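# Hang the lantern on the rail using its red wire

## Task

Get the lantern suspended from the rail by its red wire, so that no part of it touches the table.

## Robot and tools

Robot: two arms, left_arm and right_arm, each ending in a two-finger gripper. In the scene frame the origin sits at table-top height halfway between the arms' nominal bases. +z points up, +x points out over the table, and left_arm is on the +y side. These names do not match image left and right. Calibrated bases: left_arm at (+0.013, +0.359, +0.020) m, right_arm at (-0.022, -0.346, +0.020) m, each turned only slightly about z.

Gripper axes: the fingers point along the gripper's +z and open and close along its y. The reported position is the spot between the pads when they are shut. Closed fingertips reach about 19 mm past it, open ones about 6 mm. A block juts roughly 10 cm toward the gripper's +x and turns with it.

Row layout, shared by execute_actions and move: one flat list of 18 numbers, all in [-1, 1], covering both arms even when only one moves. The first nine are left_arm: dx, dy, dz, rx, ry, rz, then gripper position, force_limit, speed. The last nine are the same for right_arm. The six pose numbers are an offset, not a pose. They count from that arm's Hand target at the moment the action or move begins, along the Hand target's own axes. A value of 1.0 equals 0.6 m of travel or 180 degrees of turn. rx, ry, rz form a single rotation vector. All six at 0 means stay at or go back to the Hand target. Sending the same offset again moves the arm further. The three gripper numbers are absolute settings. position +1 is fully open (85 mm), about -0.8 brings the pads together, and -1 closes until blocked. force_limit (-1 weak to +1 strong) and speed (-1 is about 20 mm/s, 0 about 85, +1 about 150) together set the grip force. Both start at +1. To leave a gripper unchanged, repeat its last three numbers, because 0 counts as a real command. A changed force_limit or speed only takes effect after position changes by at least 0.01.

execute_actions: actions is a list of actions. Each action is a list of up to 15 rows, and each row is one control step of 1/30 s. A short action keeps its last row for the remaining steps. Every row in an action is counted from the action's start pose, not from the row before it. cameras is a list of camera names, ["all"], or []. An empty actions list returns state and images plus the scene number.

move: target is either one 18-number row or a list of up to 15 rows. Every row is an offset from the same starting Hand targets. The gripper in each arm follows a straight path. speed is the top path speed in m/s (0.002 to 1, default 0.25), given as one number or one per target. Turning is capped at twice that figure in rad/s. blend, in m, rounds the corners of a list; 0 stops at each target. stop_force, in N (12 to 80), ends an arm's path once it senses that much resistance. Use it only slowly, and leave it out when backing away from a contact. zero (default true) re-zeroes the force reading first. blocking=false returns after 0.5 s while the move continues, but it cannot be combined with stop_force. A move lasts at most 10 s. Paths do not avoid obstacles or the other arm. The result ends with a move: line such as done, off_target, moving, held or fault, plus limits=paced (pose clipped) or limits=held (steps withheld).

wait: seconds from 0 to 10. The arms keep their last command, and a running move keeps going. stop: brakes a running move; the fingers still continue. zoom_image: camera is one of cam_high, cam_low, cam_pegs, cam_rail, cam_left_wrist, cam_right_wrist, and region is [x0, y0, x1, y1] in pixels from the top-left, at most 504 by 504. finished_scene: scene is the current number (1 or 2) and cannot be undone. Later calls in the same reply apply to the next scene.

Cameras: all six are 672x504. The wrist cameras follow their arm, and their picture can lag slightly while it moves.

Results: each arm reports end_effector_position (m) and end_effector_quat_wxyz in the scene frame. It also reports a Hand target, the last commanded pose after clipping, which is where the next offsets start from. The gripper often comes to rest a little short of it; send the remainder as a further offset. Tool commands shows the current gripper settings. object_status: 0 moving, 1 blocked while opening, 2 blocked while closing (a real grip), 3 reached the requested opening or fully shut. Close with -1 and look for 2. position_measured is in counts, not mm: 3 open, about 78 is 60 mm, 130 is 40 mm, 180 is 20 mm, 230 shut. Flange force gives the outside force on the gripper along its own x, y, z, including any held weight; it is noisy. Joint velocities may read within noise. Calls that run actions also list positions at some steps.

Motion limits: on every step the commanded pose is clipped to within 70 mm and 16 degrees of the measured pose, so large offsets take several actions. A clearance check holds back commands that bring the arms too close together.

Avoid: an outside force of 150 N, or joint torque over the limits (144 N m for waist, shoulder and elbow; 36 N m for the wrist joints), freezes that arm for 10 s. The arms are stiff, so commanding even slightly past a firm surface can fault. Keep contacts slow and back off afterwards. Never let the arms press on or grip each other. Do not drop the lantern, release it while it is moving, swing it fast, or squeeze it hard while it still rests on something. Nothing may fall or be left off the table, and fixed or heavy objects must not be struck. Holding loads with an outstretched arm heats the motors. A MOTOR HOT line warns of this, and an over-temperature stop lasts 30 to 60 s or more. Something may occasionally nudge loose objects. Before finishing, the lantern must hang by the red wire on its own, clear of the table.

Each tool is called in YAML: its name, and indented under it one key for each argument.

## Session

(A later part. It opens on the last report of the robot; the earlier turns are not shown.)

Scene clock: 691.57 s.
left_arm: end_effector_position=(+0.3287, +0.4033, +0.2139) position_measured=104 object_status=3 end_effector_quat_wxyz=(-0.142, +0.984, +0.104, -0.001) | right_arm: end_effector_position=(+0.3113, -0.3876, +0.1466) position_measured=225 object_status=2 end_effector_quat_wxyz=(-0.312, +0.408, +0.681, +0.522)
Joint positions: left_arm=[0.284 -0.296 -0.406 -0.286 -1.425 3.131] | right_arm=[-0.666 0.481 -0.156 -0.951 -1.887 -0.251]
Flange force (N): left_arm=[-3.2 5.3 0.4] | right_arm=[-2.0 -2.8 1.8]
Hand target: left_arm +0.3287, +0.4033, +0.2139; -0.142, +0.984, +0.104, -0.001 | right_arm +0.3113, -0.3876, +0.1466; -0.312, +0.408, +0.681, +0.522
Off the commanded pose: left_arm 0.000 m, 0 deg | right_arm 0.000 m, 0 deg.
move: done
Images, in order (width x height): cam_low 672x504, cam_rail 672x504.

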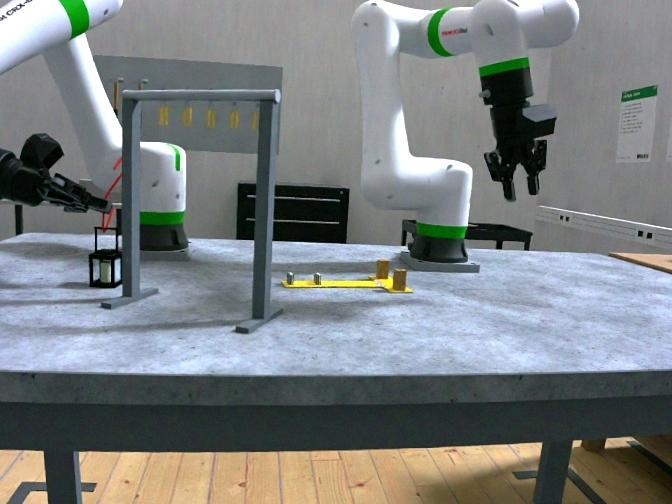

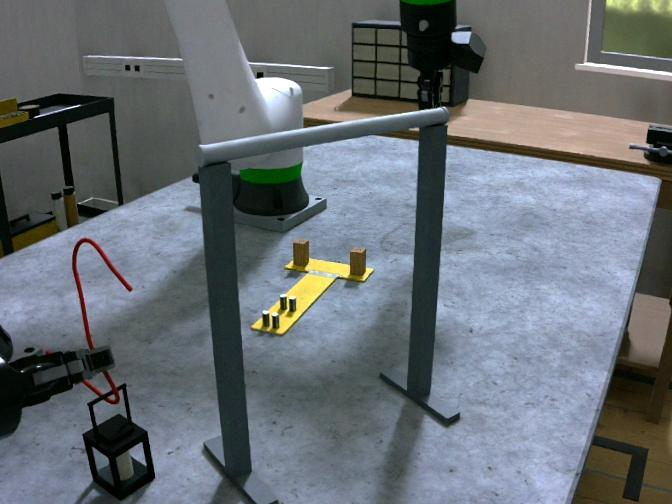

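move:
  target: [0,0,0,0,0,0,0.2,0,-1,0.01,0.0053,-0.003,0,0,0.155,-1,0.2,-1]
  speed: 0.06
  cameras: ["cam_low","cam_rail","cam_high"]

zoom_image:
  camera: "cam_low"
  region: [120, 150, 340, 315]

zoom_image:
  camera: "cam_rail"
  region: [120, 180, 420, 404]

Scene clock: 732.60 s.
left_arm: end_effector_position=(+0.3287, +0.4033, +0.2139) position_measured=104 object_status=3 end_effector_quat_wxyz=(-0.142, +0.984, +0.104, -0.001) | right_arm: end_effector_position=(+0.3113, -0.3875, +0.1536) position_measured=225 object_status=2 end_effector_quat_wxyz=(-0.429, +0.560, +0.562, +0.432)
Joint positions: left_arm=[0.284 -0.296 -0.406 -0.286 -1.425 3.131] | right_arm=[-0.666 0.467 -0.155 -0.954 -1.896 -0.751]
Flange force (N): left_arm=[-3.5 5.8 0.0] | right_arm=[-4.8 -1.2 2.1]
Hand target: left_arm +0.3287, +0.4033, +0.2139; -0.142, +0.984, +0.104, -0.001 | right_arm +0.3113, -0.3875, +0.1536; -0.429, +0.560, +0.562, +0.432
Off the commanded pose: left_arm 0.000 m, 0 deg | right_arm 0.000 m, 0 deg.
move: done
Images, in order (width x height): cam_high 672x504, cam_low 672x504, cam_rail 672x504.

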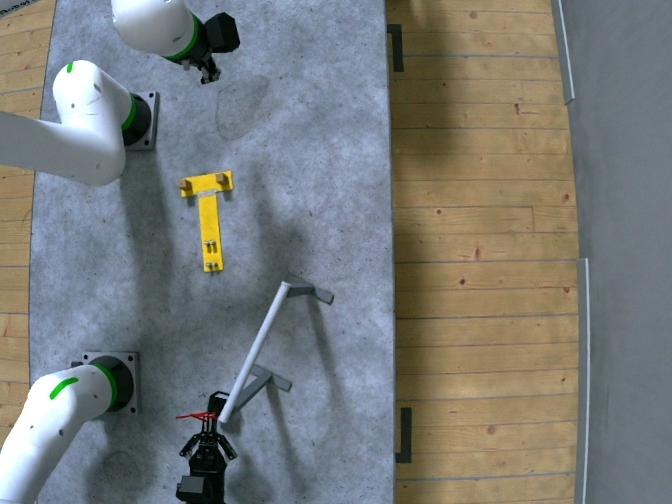

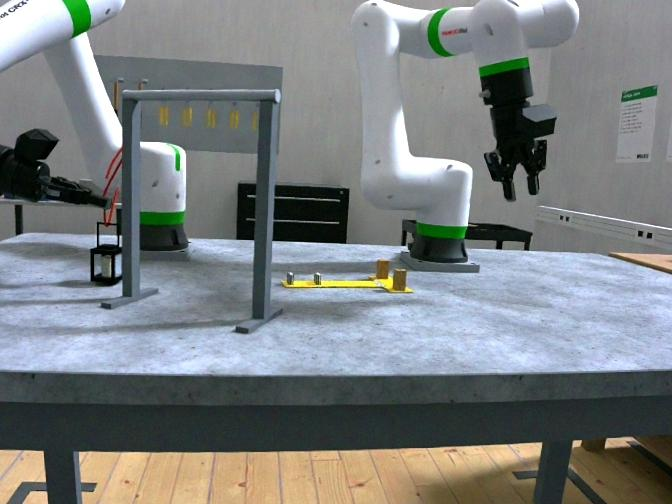

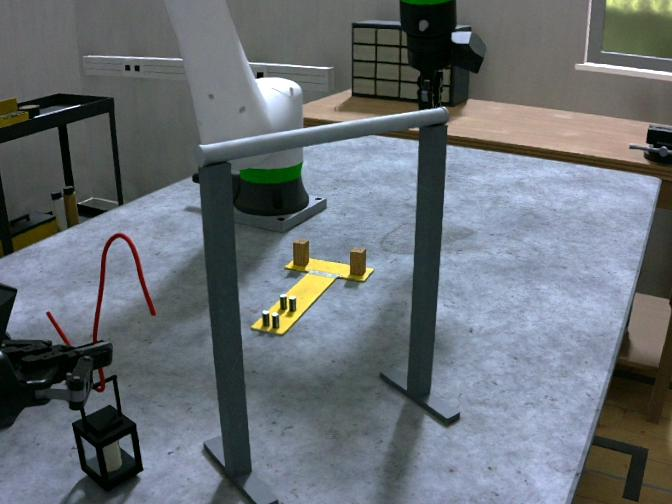

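Scaled by 2.291 from the camera's 672x504 image, which has a finer 960x720 frame.

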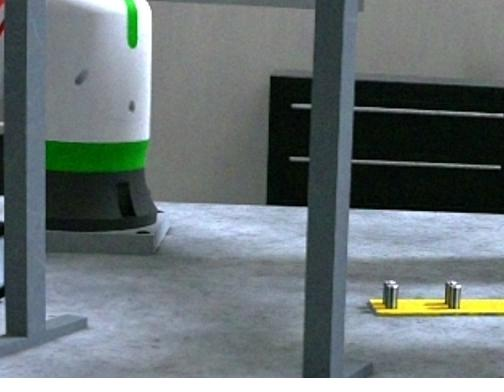

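Scaled by 1.680 from the camera's 672x504 image, which has a finer 960x720 frame.

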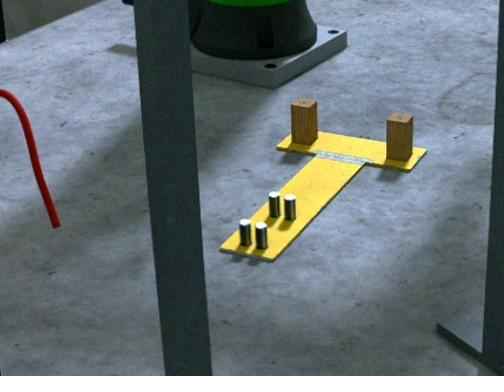

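zoom_image:
  camera: "cam_low"
  region: [60, 140, 150, 290]

zoom_image:
  camera: "cam_rail"
  region: [20, 340, 170, 490]

Scaled by 3.360 from the camera's 672x504 image, which has a finer 960x720 frame.

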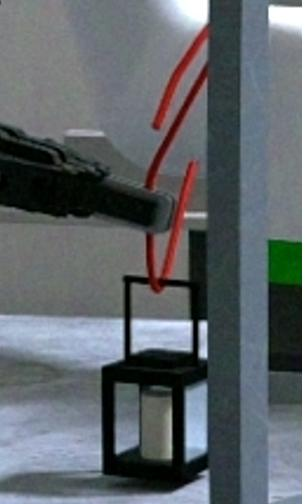

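Scaled by 3.360 from the camera's 672x504 image, which has a finer 960x720 frame.

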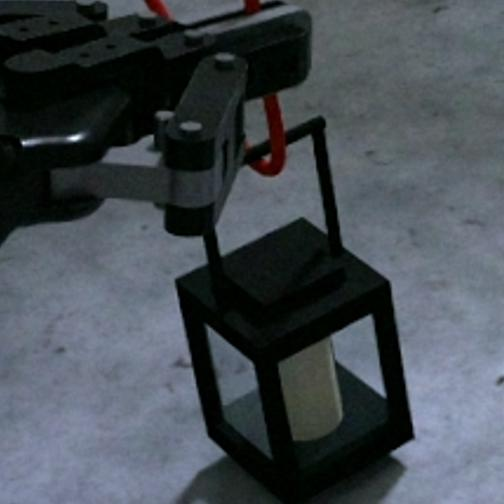

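move:
  target: [0,0,0,0,0,0,0.2,0,-1,0.0805,0,-0.0216,0,0,0,-1,0.2,-1]
  speed: 0.03
  cameras: ["cam_low","cam_rail"]

zoom_image:
  camera: "cam_low"
  region: [60, 120, 150, 290]

Scene clock: 740.23 s.
left_arm: end_effector_position=(+0.3287, +0.4033, +0.2139) position_measured=104 object_status=3 end_effector_quat_wxyz=(-0.142, +0.984, +0.104, -0.001) | right_arm: end_effector_position=(+0.3110, -0.3875, +0.2036) position_measured=225 object_status=2 end_effector_quat_wxyz=(-0.429, +0.560, +0.562, +0.432)
Joint positions: left_arm=[0.284 -0.296 -0.406 -0.286 -1.425 3.131] | right_arm=[-0.674 0.371 -0.134 -0.986 -1.968 -0.851]
Flange force (N): left_arm=[-3.4 5.9 0.2] | right_arm=[-5.2 -1.2 2.6]
Hand target: left_arm +0.3287, +0.4033, +0.2139; -0.142, +0.984, +0.104, -0.001 | right_arm +0.3110, -0.3875, +0.2036; -0.429, +0.560, +0.562, +0.432
Off the commanded pose: left_arm 0.000 m, 0 deg | right_arm 0.000 m, 0 deg.
move: done
Images, in order (width x height): cam_low 672x504, cam_rail 672x504.

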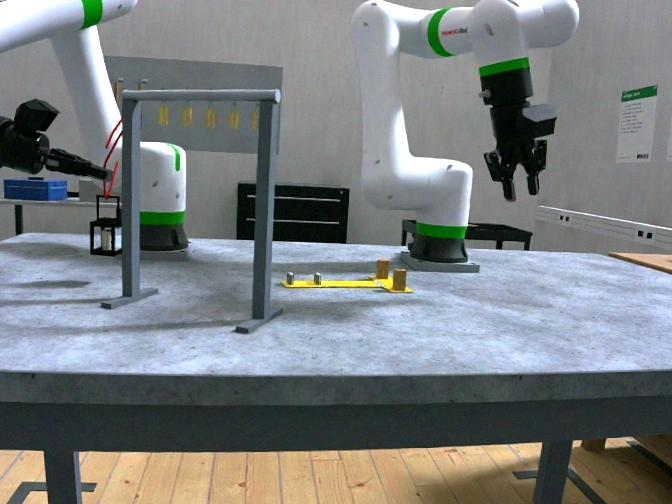

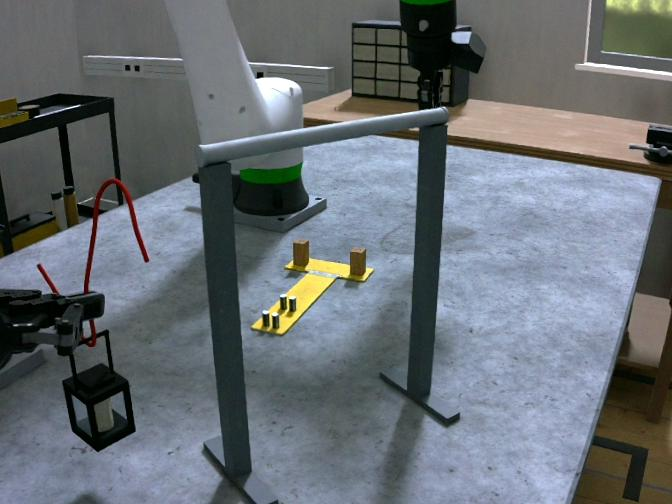

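Scaled by 2.965 from the camera's 672x504 image, which has a finer 960x720 frame.

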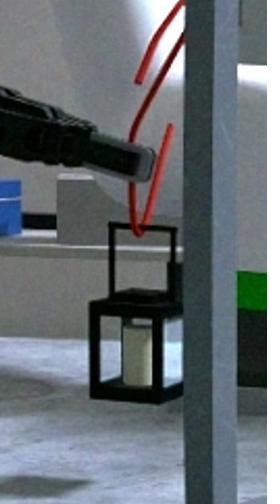

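move:
  target: [0,0,0,0,0,0,0.2,0,-1,0.2173,-0.085,-0.0583,0,0,0,-1,0.2,-1]
  speed: 0.06

move:
  target: [0,0,0,0,0,0,0.2,0,-1,0.1276,0.2167,0.4758,-0.322,0,0.0863,-1,0.2,-1]
  speed: 0.07
  cameras: ["cam_low","cam_rail","cam_high"]

zoom_image:
  camera: "cam_high"
  region: [180, 270, 330, 440]

zoom_image:
  camera: "cam_low"
  region: [60, 20, 310, 240]

zoom_image:
  camera: "cam_rail"
  region: [160, 30, 460, 330]

Scene clock: 763.80 s.
left_arm: end_effector_position=(+0.3287, +0.4033, +0.2139) position_measured=104 object_status=3 end_effector_quat_wxyz=(-0.142, +0.984, +0.104, -0.001) | right_arm: end_effector_position=(+0.2593, -0.3876, +0.3383) position_measured=225 object_status=2 end_effector_quat_wxyz=(-0.429, +0.560, +0.562, +0.432)
Joint positions: left_arm=[0.284 -0.296 -0.406 -0.286 -1.425 3.131] | right_arm=[-0.77 0.095 -0.095 -1.08 -2.208 -1.107]
Flange force (N): left_arm=[-3.2 5.8 0.0] | right_arm=[-5.5 -1.1 2.6]
Hand target: left_arm +0.3287, +0.4033, +0.2139; -0.142, +0.984, +0.104, -0.001 | right_arm +0.2593, -0.3876, +0.3383; -0.429, +0.560, +0.562, +0.432
Off the commanded pose: left_arm 0.000 m, 0 deg | right_arm 0.000 m, 0 deg.
move: done

Scene clock: 772.93 s.
left_arm: end_effector_position=(+0.3287, +0.4033, +0.2139) position_measured=104 object_status=3 end_effector_quat_wxyz=(-0.142, +0.984, +0.104, -0.001) | right_arm: end_effector_position=(+0.3894, -0.0914, +0.3382) position_measured=225 object_status=2 end_effector_quat_wxyz=(-0.155, +0.720, +0.179, +0.652)
Joint positions: left_arm=[0.284 -0.296 -0.406 -0.286 -1.425 3.131] | right_arm=[0.548 -0.636 -0.723 -1.73 0.094 -1.409]
Flange force (N): left_arm=[-3.5 5.1 0.3] | right_arm=no reading
Hand target: left_arm +0.3287, +0.4033, +0.2139; -0.142, +0.984, +0.104, -0.001 | right_arm +0.3890, -0.0919, +0.3390; -0.157, +0.765, +0.206, +0.590
Off the commanded pose: left_arm 0.000 m, 0 deg | right_arm 0.001 m, 9 deg.
move: off_target (right_arm)
Images, in order (width x height): cam_high 672x504, cam_low 672x504, cam_rail 672x504.

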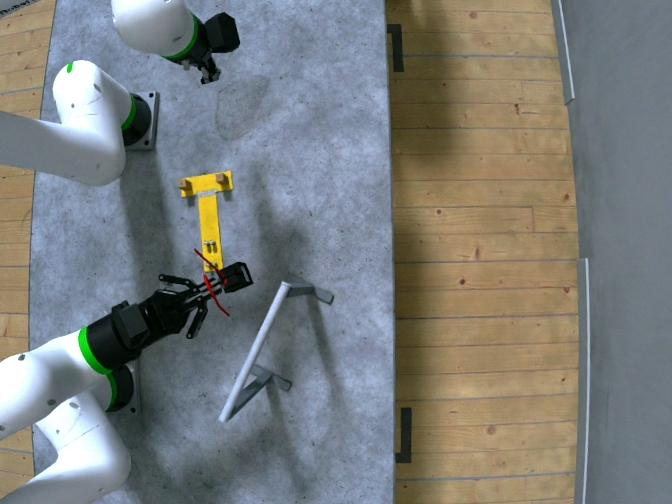

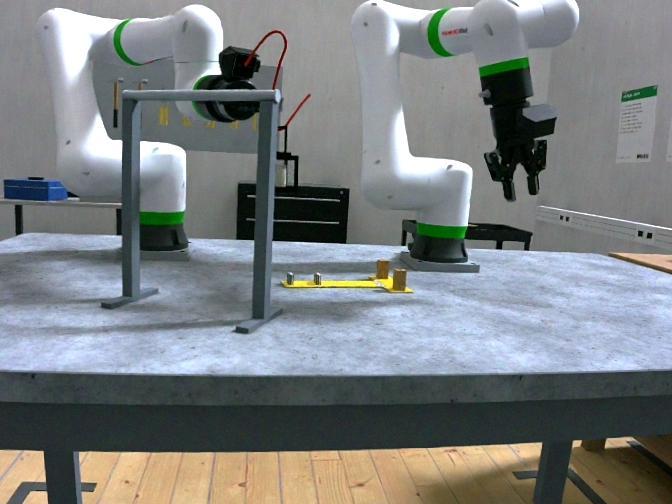

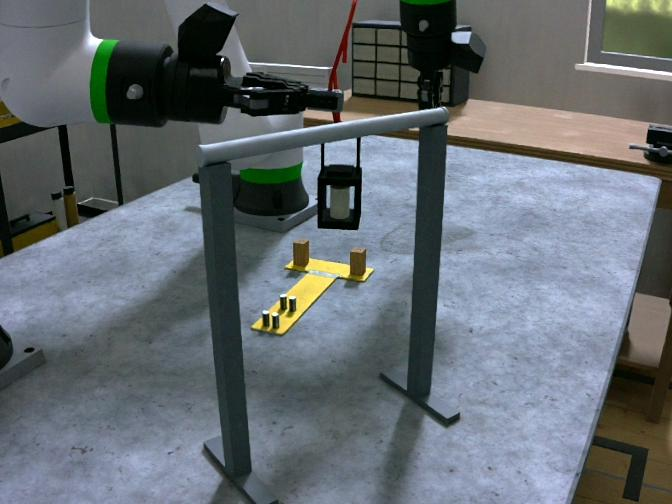

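Scaled by 2.965 from the camera's 672x504 image, which has a finer 960x720 frame.

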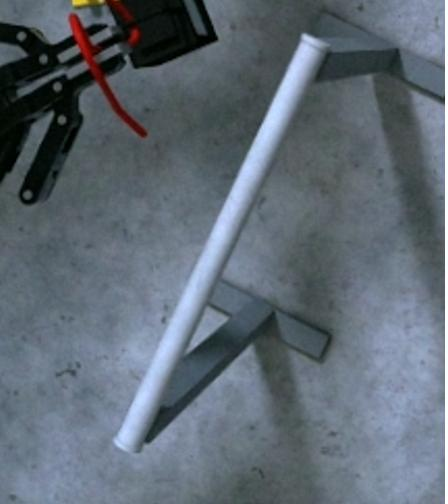

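Scaled by 2.016 from the camera's 672x504 image, which has a finer 960x720 frame.

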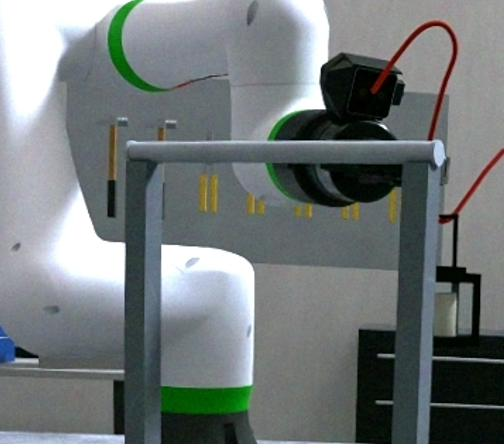

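Scaled by 1.680 from the camera's 672x504 image, which has a finer 960x720 frame.

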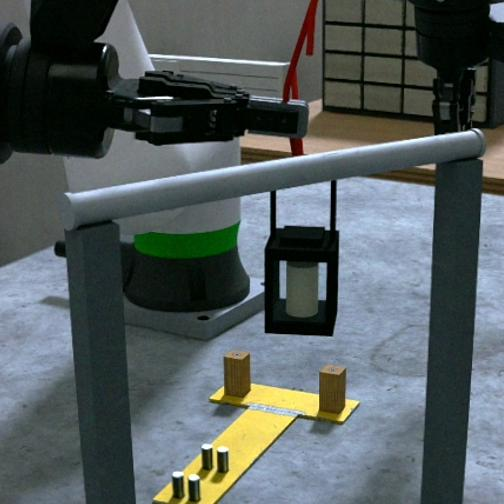

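move:
  target: [0,0,0,0,0,0,0.2,0,-1,0,0.168,0,0,0,0,-1,0.2,-1]
  speed: 0.04
  cameras: ["cam_low","cam_rail","cam_high"]

zoom_image:
  camera: "cam_high"
  region: [180, 270, 330, 440]

zoom_image:
  camera: "cam_low"
  region: [60, 20, 310, 240]

zoom_image:
  camera: "cam_rail"
  region: [160, 0, 460, 300]

Scene clock: 787.27 s.
left_arm: end_effector_position=(+0.3287, +0.4033, +0.2139) position_measured=104 object_status=3 end_effector_quat_wxyz=(-0.142, +0.984, +0.104, -0.001) | right_arm: end_effector_position=(+0.4400, -0.1796, +0.3389) position_measured=225 object_status=2 end_effector_quat_wxyz=(-0.180, +0.748, +0.217, +0.601)
Joint positions: left_arm=[0.284 -0.296 -0.406 -0.286 -1.425 3.131] | right_arm=[0.354 -0.593 -0.673 -0.953 -0.236 -2.168]
Flange force (N): left_arm=[-3.8 5.2 0.1] | right_arm=no reading
Hand target: left_arm +0.3287, +0.4033, +0.2139; -0.142, +0.984, +0.104, -0.001 | right_arm +0.4395, -0.1792, +0.3393; -0.157, +0.765, +0.206, +0.590
Off the commanded pose: left_arm 0.000 m, 0 deg | right_arm 0.001 m, 4 deg.
move: off_target (right_arm)
Images, in order (width x height): cam_high 672x504, cam_low 672x504, cam_rail 672x504.

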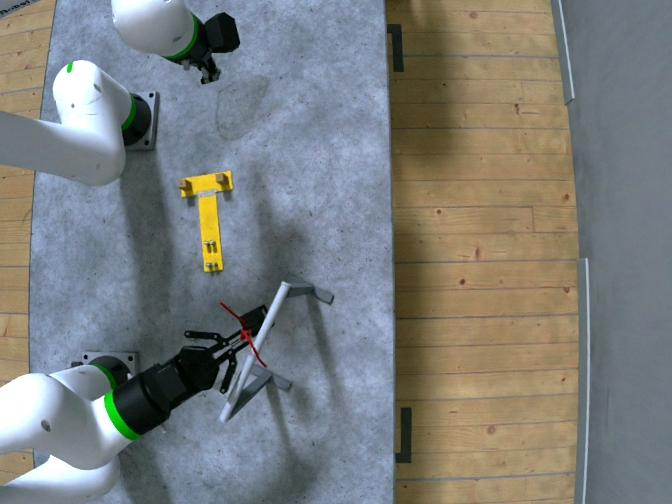

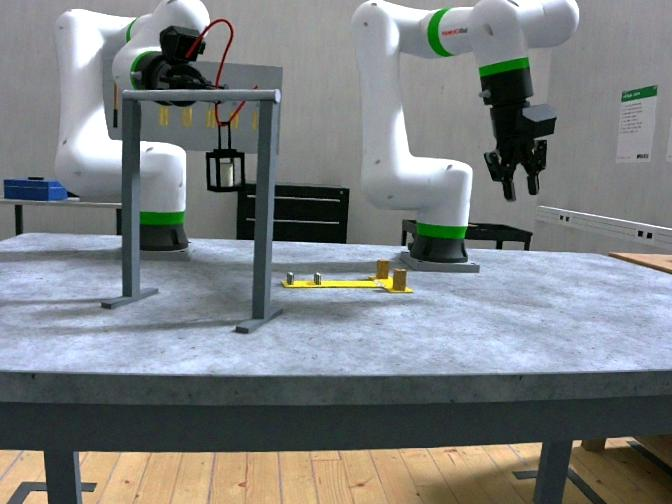

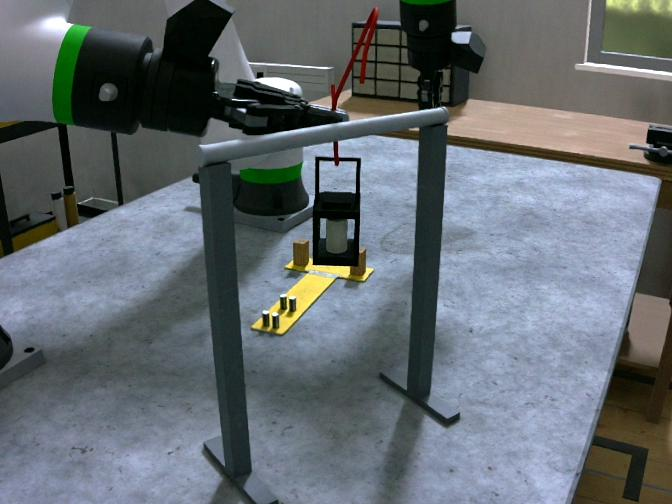

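Scaled by 2.965 from the camera's 672x504 image, which has a finer 960x720 frame.

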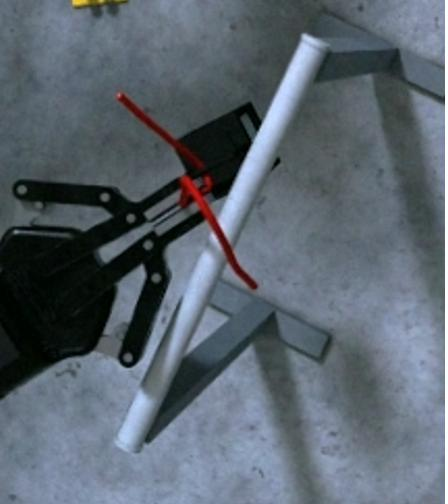

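Scaled by 2.016 from the camera's 672x504 image, which has a finer 960x720 frame.

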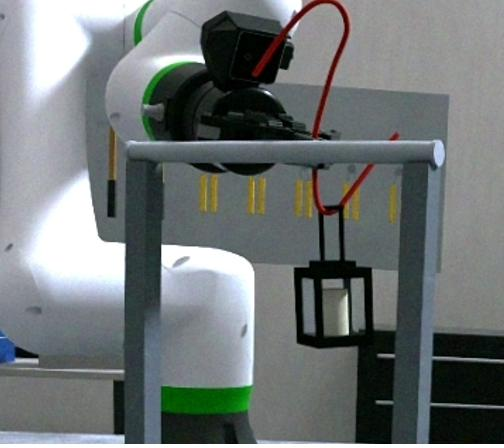

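Scaled by 1.680 from the camera's 672x504 image, which has a finer 960x720 frame.

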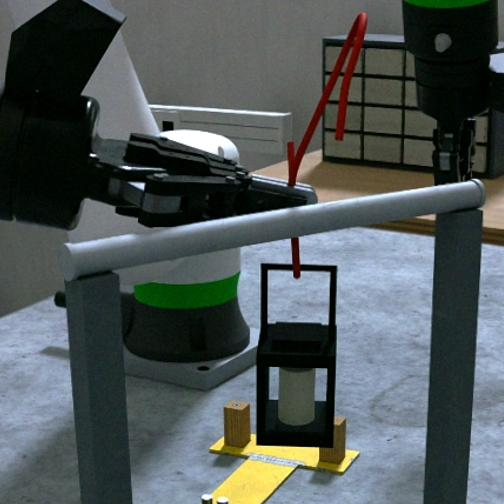

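move:
  target: [0,0,0,0,0,0,0.2,0,-1,-0.0043,-0.0248,-0.016,0.0537,0,-0.0144,-1,0.2,-1]
  speed: 0.04
  cameras: ["cam_low","cam_rail","cam_high"]

zoom_image:
  camera: "cam_high"
  region: [210, 290, 310, 390]

zoom_image:
  camera: "cam_rail"
  region: [260, 0, 440, 180]

Scene clock: 809.30 s.
left_arm: end_effector_position=(+0.3287, +0.4033, +0.2139) position_measured=104 object_status=3 end_effector_quat_wxyz=(-0.142, +0.984, +0.104, -0.001) | right_arm: end_effector_position=(+0.4234, -0.1713, +0.3392) position_measured=225 object_status=2 end_effector_quat_wxyz=(-0.208, +0.744, +0.272, +0.574)
Joint positions: left_arm=[0.284 -0.296 -0.406 -0.286 -1.425 3.131] | right_arm=[0.14 -0.56 -0.596 -1.143 -0.573 -1.914]
Flange force (N): left_arm=[-3.3 5.6 0.2] | right_arm=no reading
Hand target: left_arm +0.3287, +0.4033, +0.2139; -0.142, +0.984, +0.104, -0.001 | right_arm +0.4234, -0.1713, +0.3392; -0.208, +0.744, +0.272, +0.574
Off the commanded pose: left_arm 0.000 m, 0 deg | right_arm 0.000 m, 0 deg.
move: done
Images, in order (width x height): cam_high 672x504, cam_low 672x504, cam_rail 672x504.

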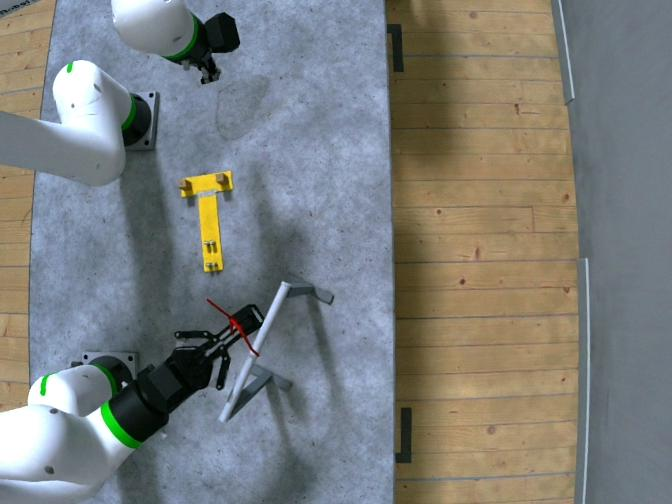

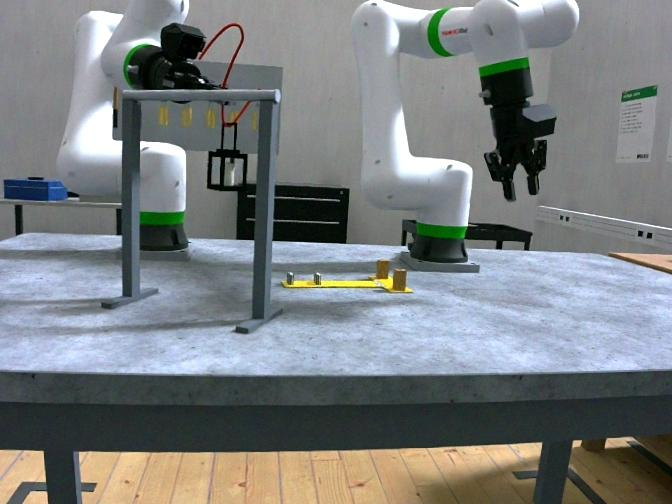

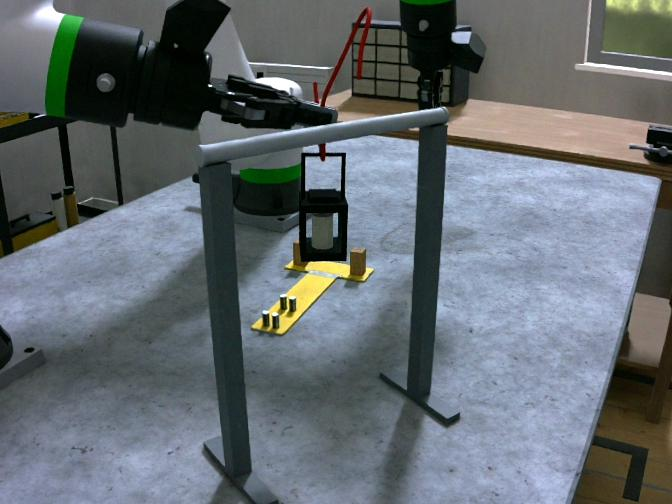

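Scaled by 5.040 from the camera's 672x504 image, which has a finer 960x720 frame.

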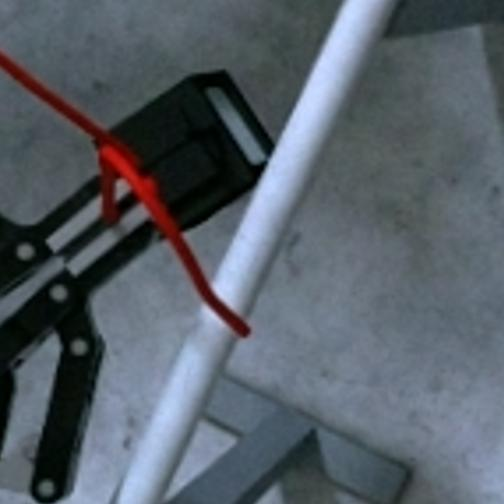

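Scaled by 2.800 from the camera's 672x504 image, which has a finer 960x720 frame.

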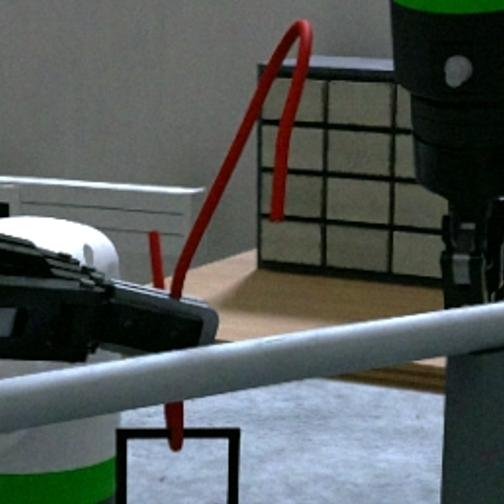

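move:
  target: [0,0,0,0,0,0,0.2,0,-1,-0.0966,0,0.0259,0,0,0,-1,0.2,-1]
  speed: 0.04
  cameras: ["cam_low","cam_rail","cam_high"]

zoom_image:
  camera: "cam_high"
  region: [210, 290, 310, 390]

zoom_image:
  camera: "cam_rail"
  region: [260, 20, 440, 200]

zoom_image:
  camera: "cam_low"
  region: [110, 40, 290, 220]

Scene clock: 825.33 s.
left_arm: end_effector_position=(+0.3287, +0.4033, +0.2139) position_measured=104 object_status=3 end_effector_quat_wxyz=(-0.142, +0.984, +0.104, -0.001) | right_arm: end_effector_position=(+0.4238, -0.1713, +0.2792) position_measured=225 object_status=2 end_effector_quat_wxyz=(-0.208, +0.744, +0.272, +0.574)
Joint positions: left_arm=[0.284 -0.296 -0.406 -0.286 -1.425 3.131] | right_arm=[-0.022 -0.455 -0.663 -1.417 -0.679 -1.554]
Flange force (N): left_arm=[-3.6 5.1 0.3] | right_arm=no reading
Hand target: left_arm +0.3287, +0.4033, +0.2139; -0.142, +0.984, +0.104, -0.001 | right_arm +0.4238, -0.1713, +0.2792; -0.208, +0.744, +0.272, +0.574
Off the commanded pose: left_arm 0.000 m, 0 deg | right_arm 0.000 m, 0 deg.
move: done
Images, in order (width x height): cam_high 672x504, cam_low 672x504, cam_rail 672x504.

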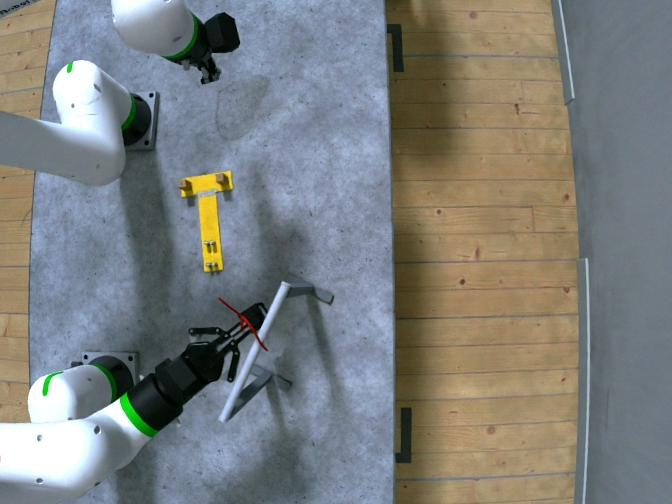

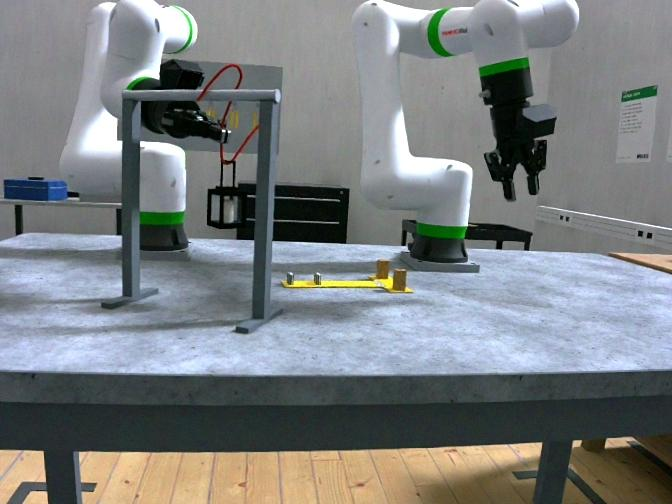

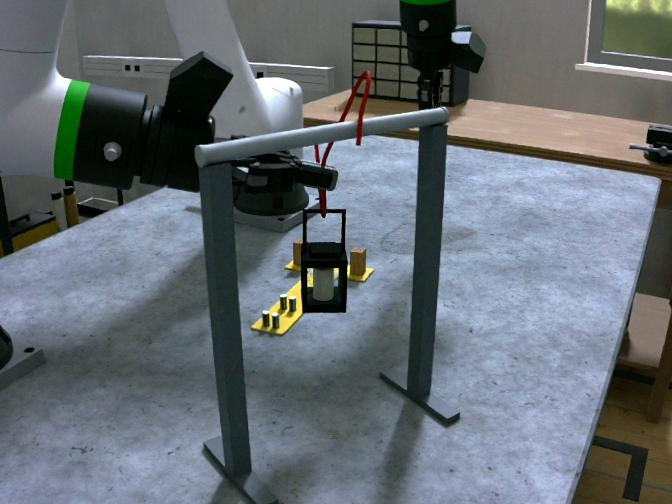

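Scaled by 5.040 from the camera's 672x504 image, which has a finer 960x720 frame.

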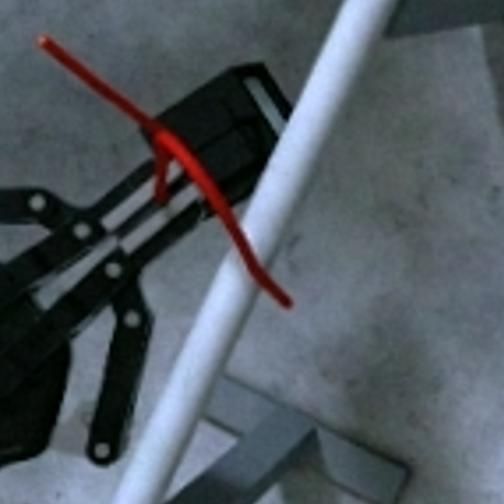

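Scaled by 2.800 from the camera's 672x504 image, which has a finer 960x720 frame.

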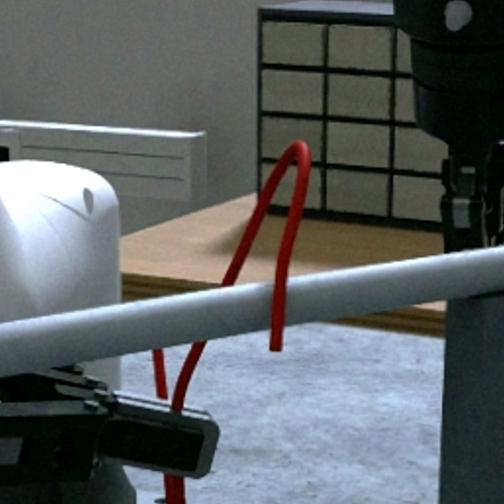

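Scaled by 2.800 from the camera's 672x504 image, which has a finer 960x720 frame.

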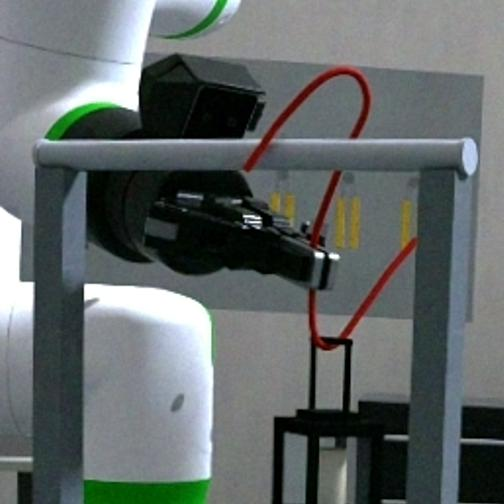

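move:
  target: [0,0,0,0,0,0,0.2,0,-1,-0.0402,0,0.0108,0,0,0,-1,0.2,-1]
  speed: 0.03
  cameras: ["cam_low","cam_rail","cam_high"]

zoom_image:
  camera: "cam_rail"
  region: [260, 20, 440, 200]

zoom_image:
  camera: "cam_low"
  region: [110, 40, 290, 220]

zoom_image:
  camera: "cam_high"
  region: [210, 290, 310, 390]

Scene clock: 831.73 s.
left_arm: end_effector_position=(+0.3287, +0.4033, +0.2139) position_measured=104 object_status=3 end_effector_quat_wxyz=(-0.142, +0.984, +0.104, -0.001) | right_arm: end_effector_position=(+0.4239, -0.1713, +0.2542) position_measured=225 object_status=2 end_effector_quat_wxyz=(-0.208, +0.744, +0.272, +0.574)
Joint positions: left_arm=[0.284 -0.296 -0.406 -0.286 -1.425 3.131] | right_arm=[-0.079 -0.398 -0.693 -1.512 -0.725 -1.411]
Flange force (N): left_arm=[-3.6 5.2 0.5] | right_arm=no reading
Hand target: left_arm +0.3287, +0.4033, +0.2139; -0.142, +0.984, +0.104, -0.001 | right_arm +0.4239, -0.1713, +0.2542; -0.208, +0.744, +0.272, +0.574
Off the commanded pose: left_arm 0.000 m, 0 deg | right_arm 0.000 m, 0 deg.
move: done
Images, in order (width x height): cam_high 672x504, cam_low 672x504, cam_rail 672x504.

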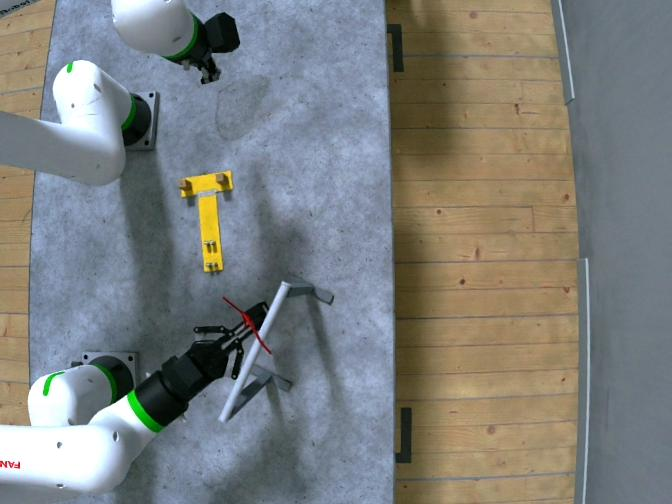

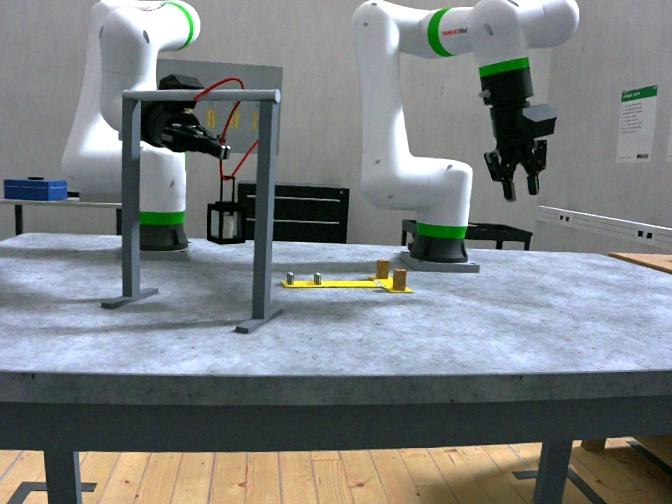

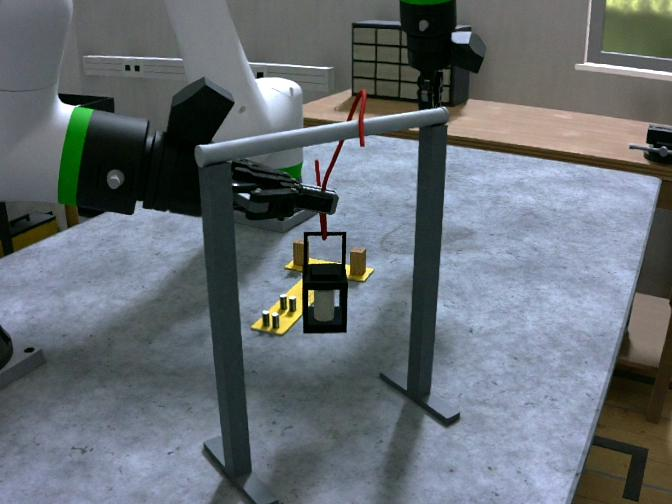

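Scaled by 2.800 from the camera's 672x504 image, which has a finer 960x720 frame.

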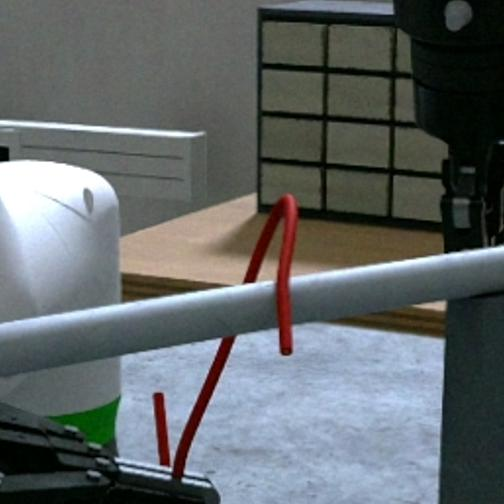

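Scaled by 2.800 from the camera's 672x504 image, which has a finer 960x720 frame.

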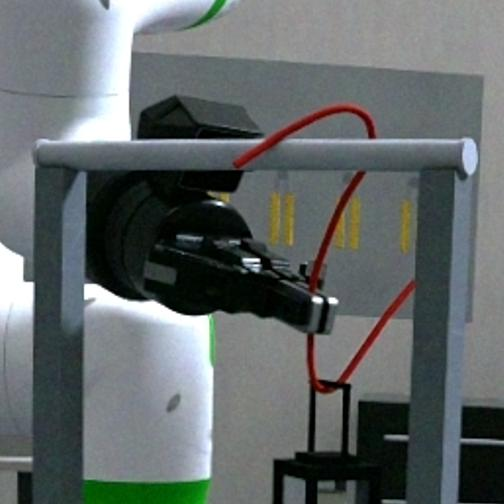

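Scaled by 5.040 from the camera's 672x504 image, which has a finer 960x720 frame.

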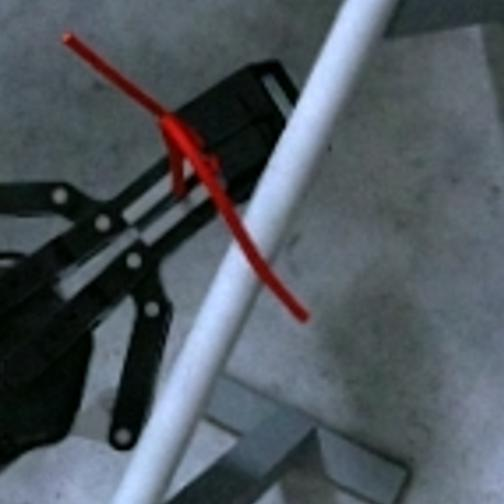

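move:
  target: [0,0,0,0,0,0,0.2,0,-1,-0.0402,0,0.0108,0,0,0,-1,0.2,-1]
  speed: 0.01
  stop_force: 12
  cameras: ["cam_low","cam_rail","cam_high"]

zoom_image:
  camera: "cam_low"
  region: [110, 40, 290, 220]

zoom_image:
  camera: "cam_rail"
  region: [260, 20, 440, 200]

stop_force needs force readings from the last 0.2 s for each arm that does not count as still, and right_arm is near a pose where its force cannot be read; nothing of the call was run
Scene clock: 835.83 s.
left_arm: end_effector_position=(+0.3287, +0.4033, +0.2139) position_measured=104 object_status=3 end_effector_quat_wxyz=(-0.142, +0.984, +0.104, -0.001) | right_arm: end_effector_position=(+0.4239, -0.1713, +0.2542) position_measured=225 object_status=2 end_effector_quat_wxyz=(-0.208, +0.744, +0.272, +0.574)
Joint positions: left_arm=[0.284 -0.296 -0.406 -0.286 -1.425 3.131] | right_arm=[-0.079 -0.398 -0.693 -1.512 -0.725 -1.411]
Flange force (N): left_arm=[-3.0 5.4 -0.2] | right_arm=no reading
Hand target: left_arm +0.3287, +0.4033, +0.2139; -0.142, +0.984, +0.104, -0.001 | right_arm +0.4239, -0.1713, +0.2542; -0.208, +0.744, +0.272, +0.574
Tool commands: left_gripper/position=+0.2 left_gripper/force_limit=+0.0 left_gripper/speed=-1.0 right_gripper/position=-1.0 right_gripper/force_limit=+0.2 right_gripper/speed=-1.0
Off the commanded pose: left_arm 0.000 m, 0 deg | right_arm 0.000 m, 0 deg.

Scaled by 2.800 from the camera's 672x504 image, which has a finer 960x720 frame.
This view is cut from an older image: the scene may have changed since it was taken.

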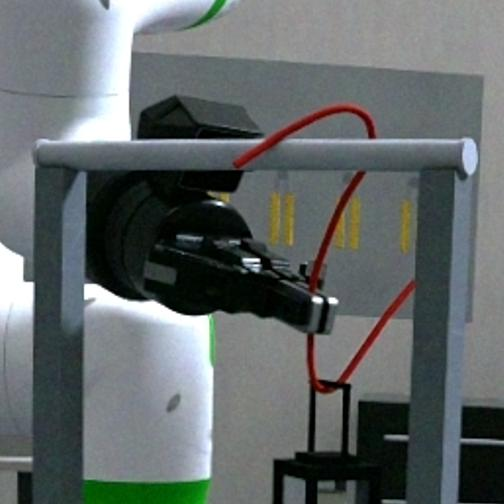

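Scaled by 2.800 from the camera's 672x504 image, which has a finer 960x720 frame.
This view is cut from an older image: the scene may have changed since it was taken.

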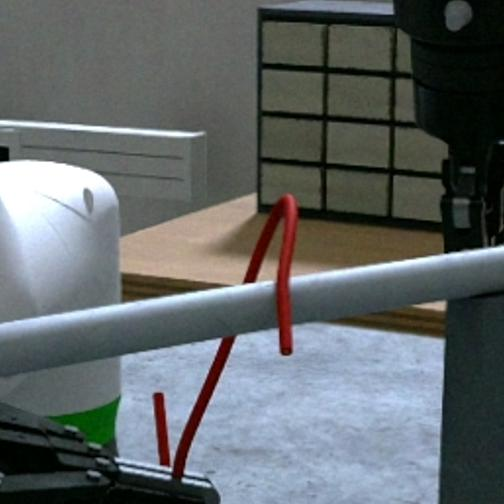

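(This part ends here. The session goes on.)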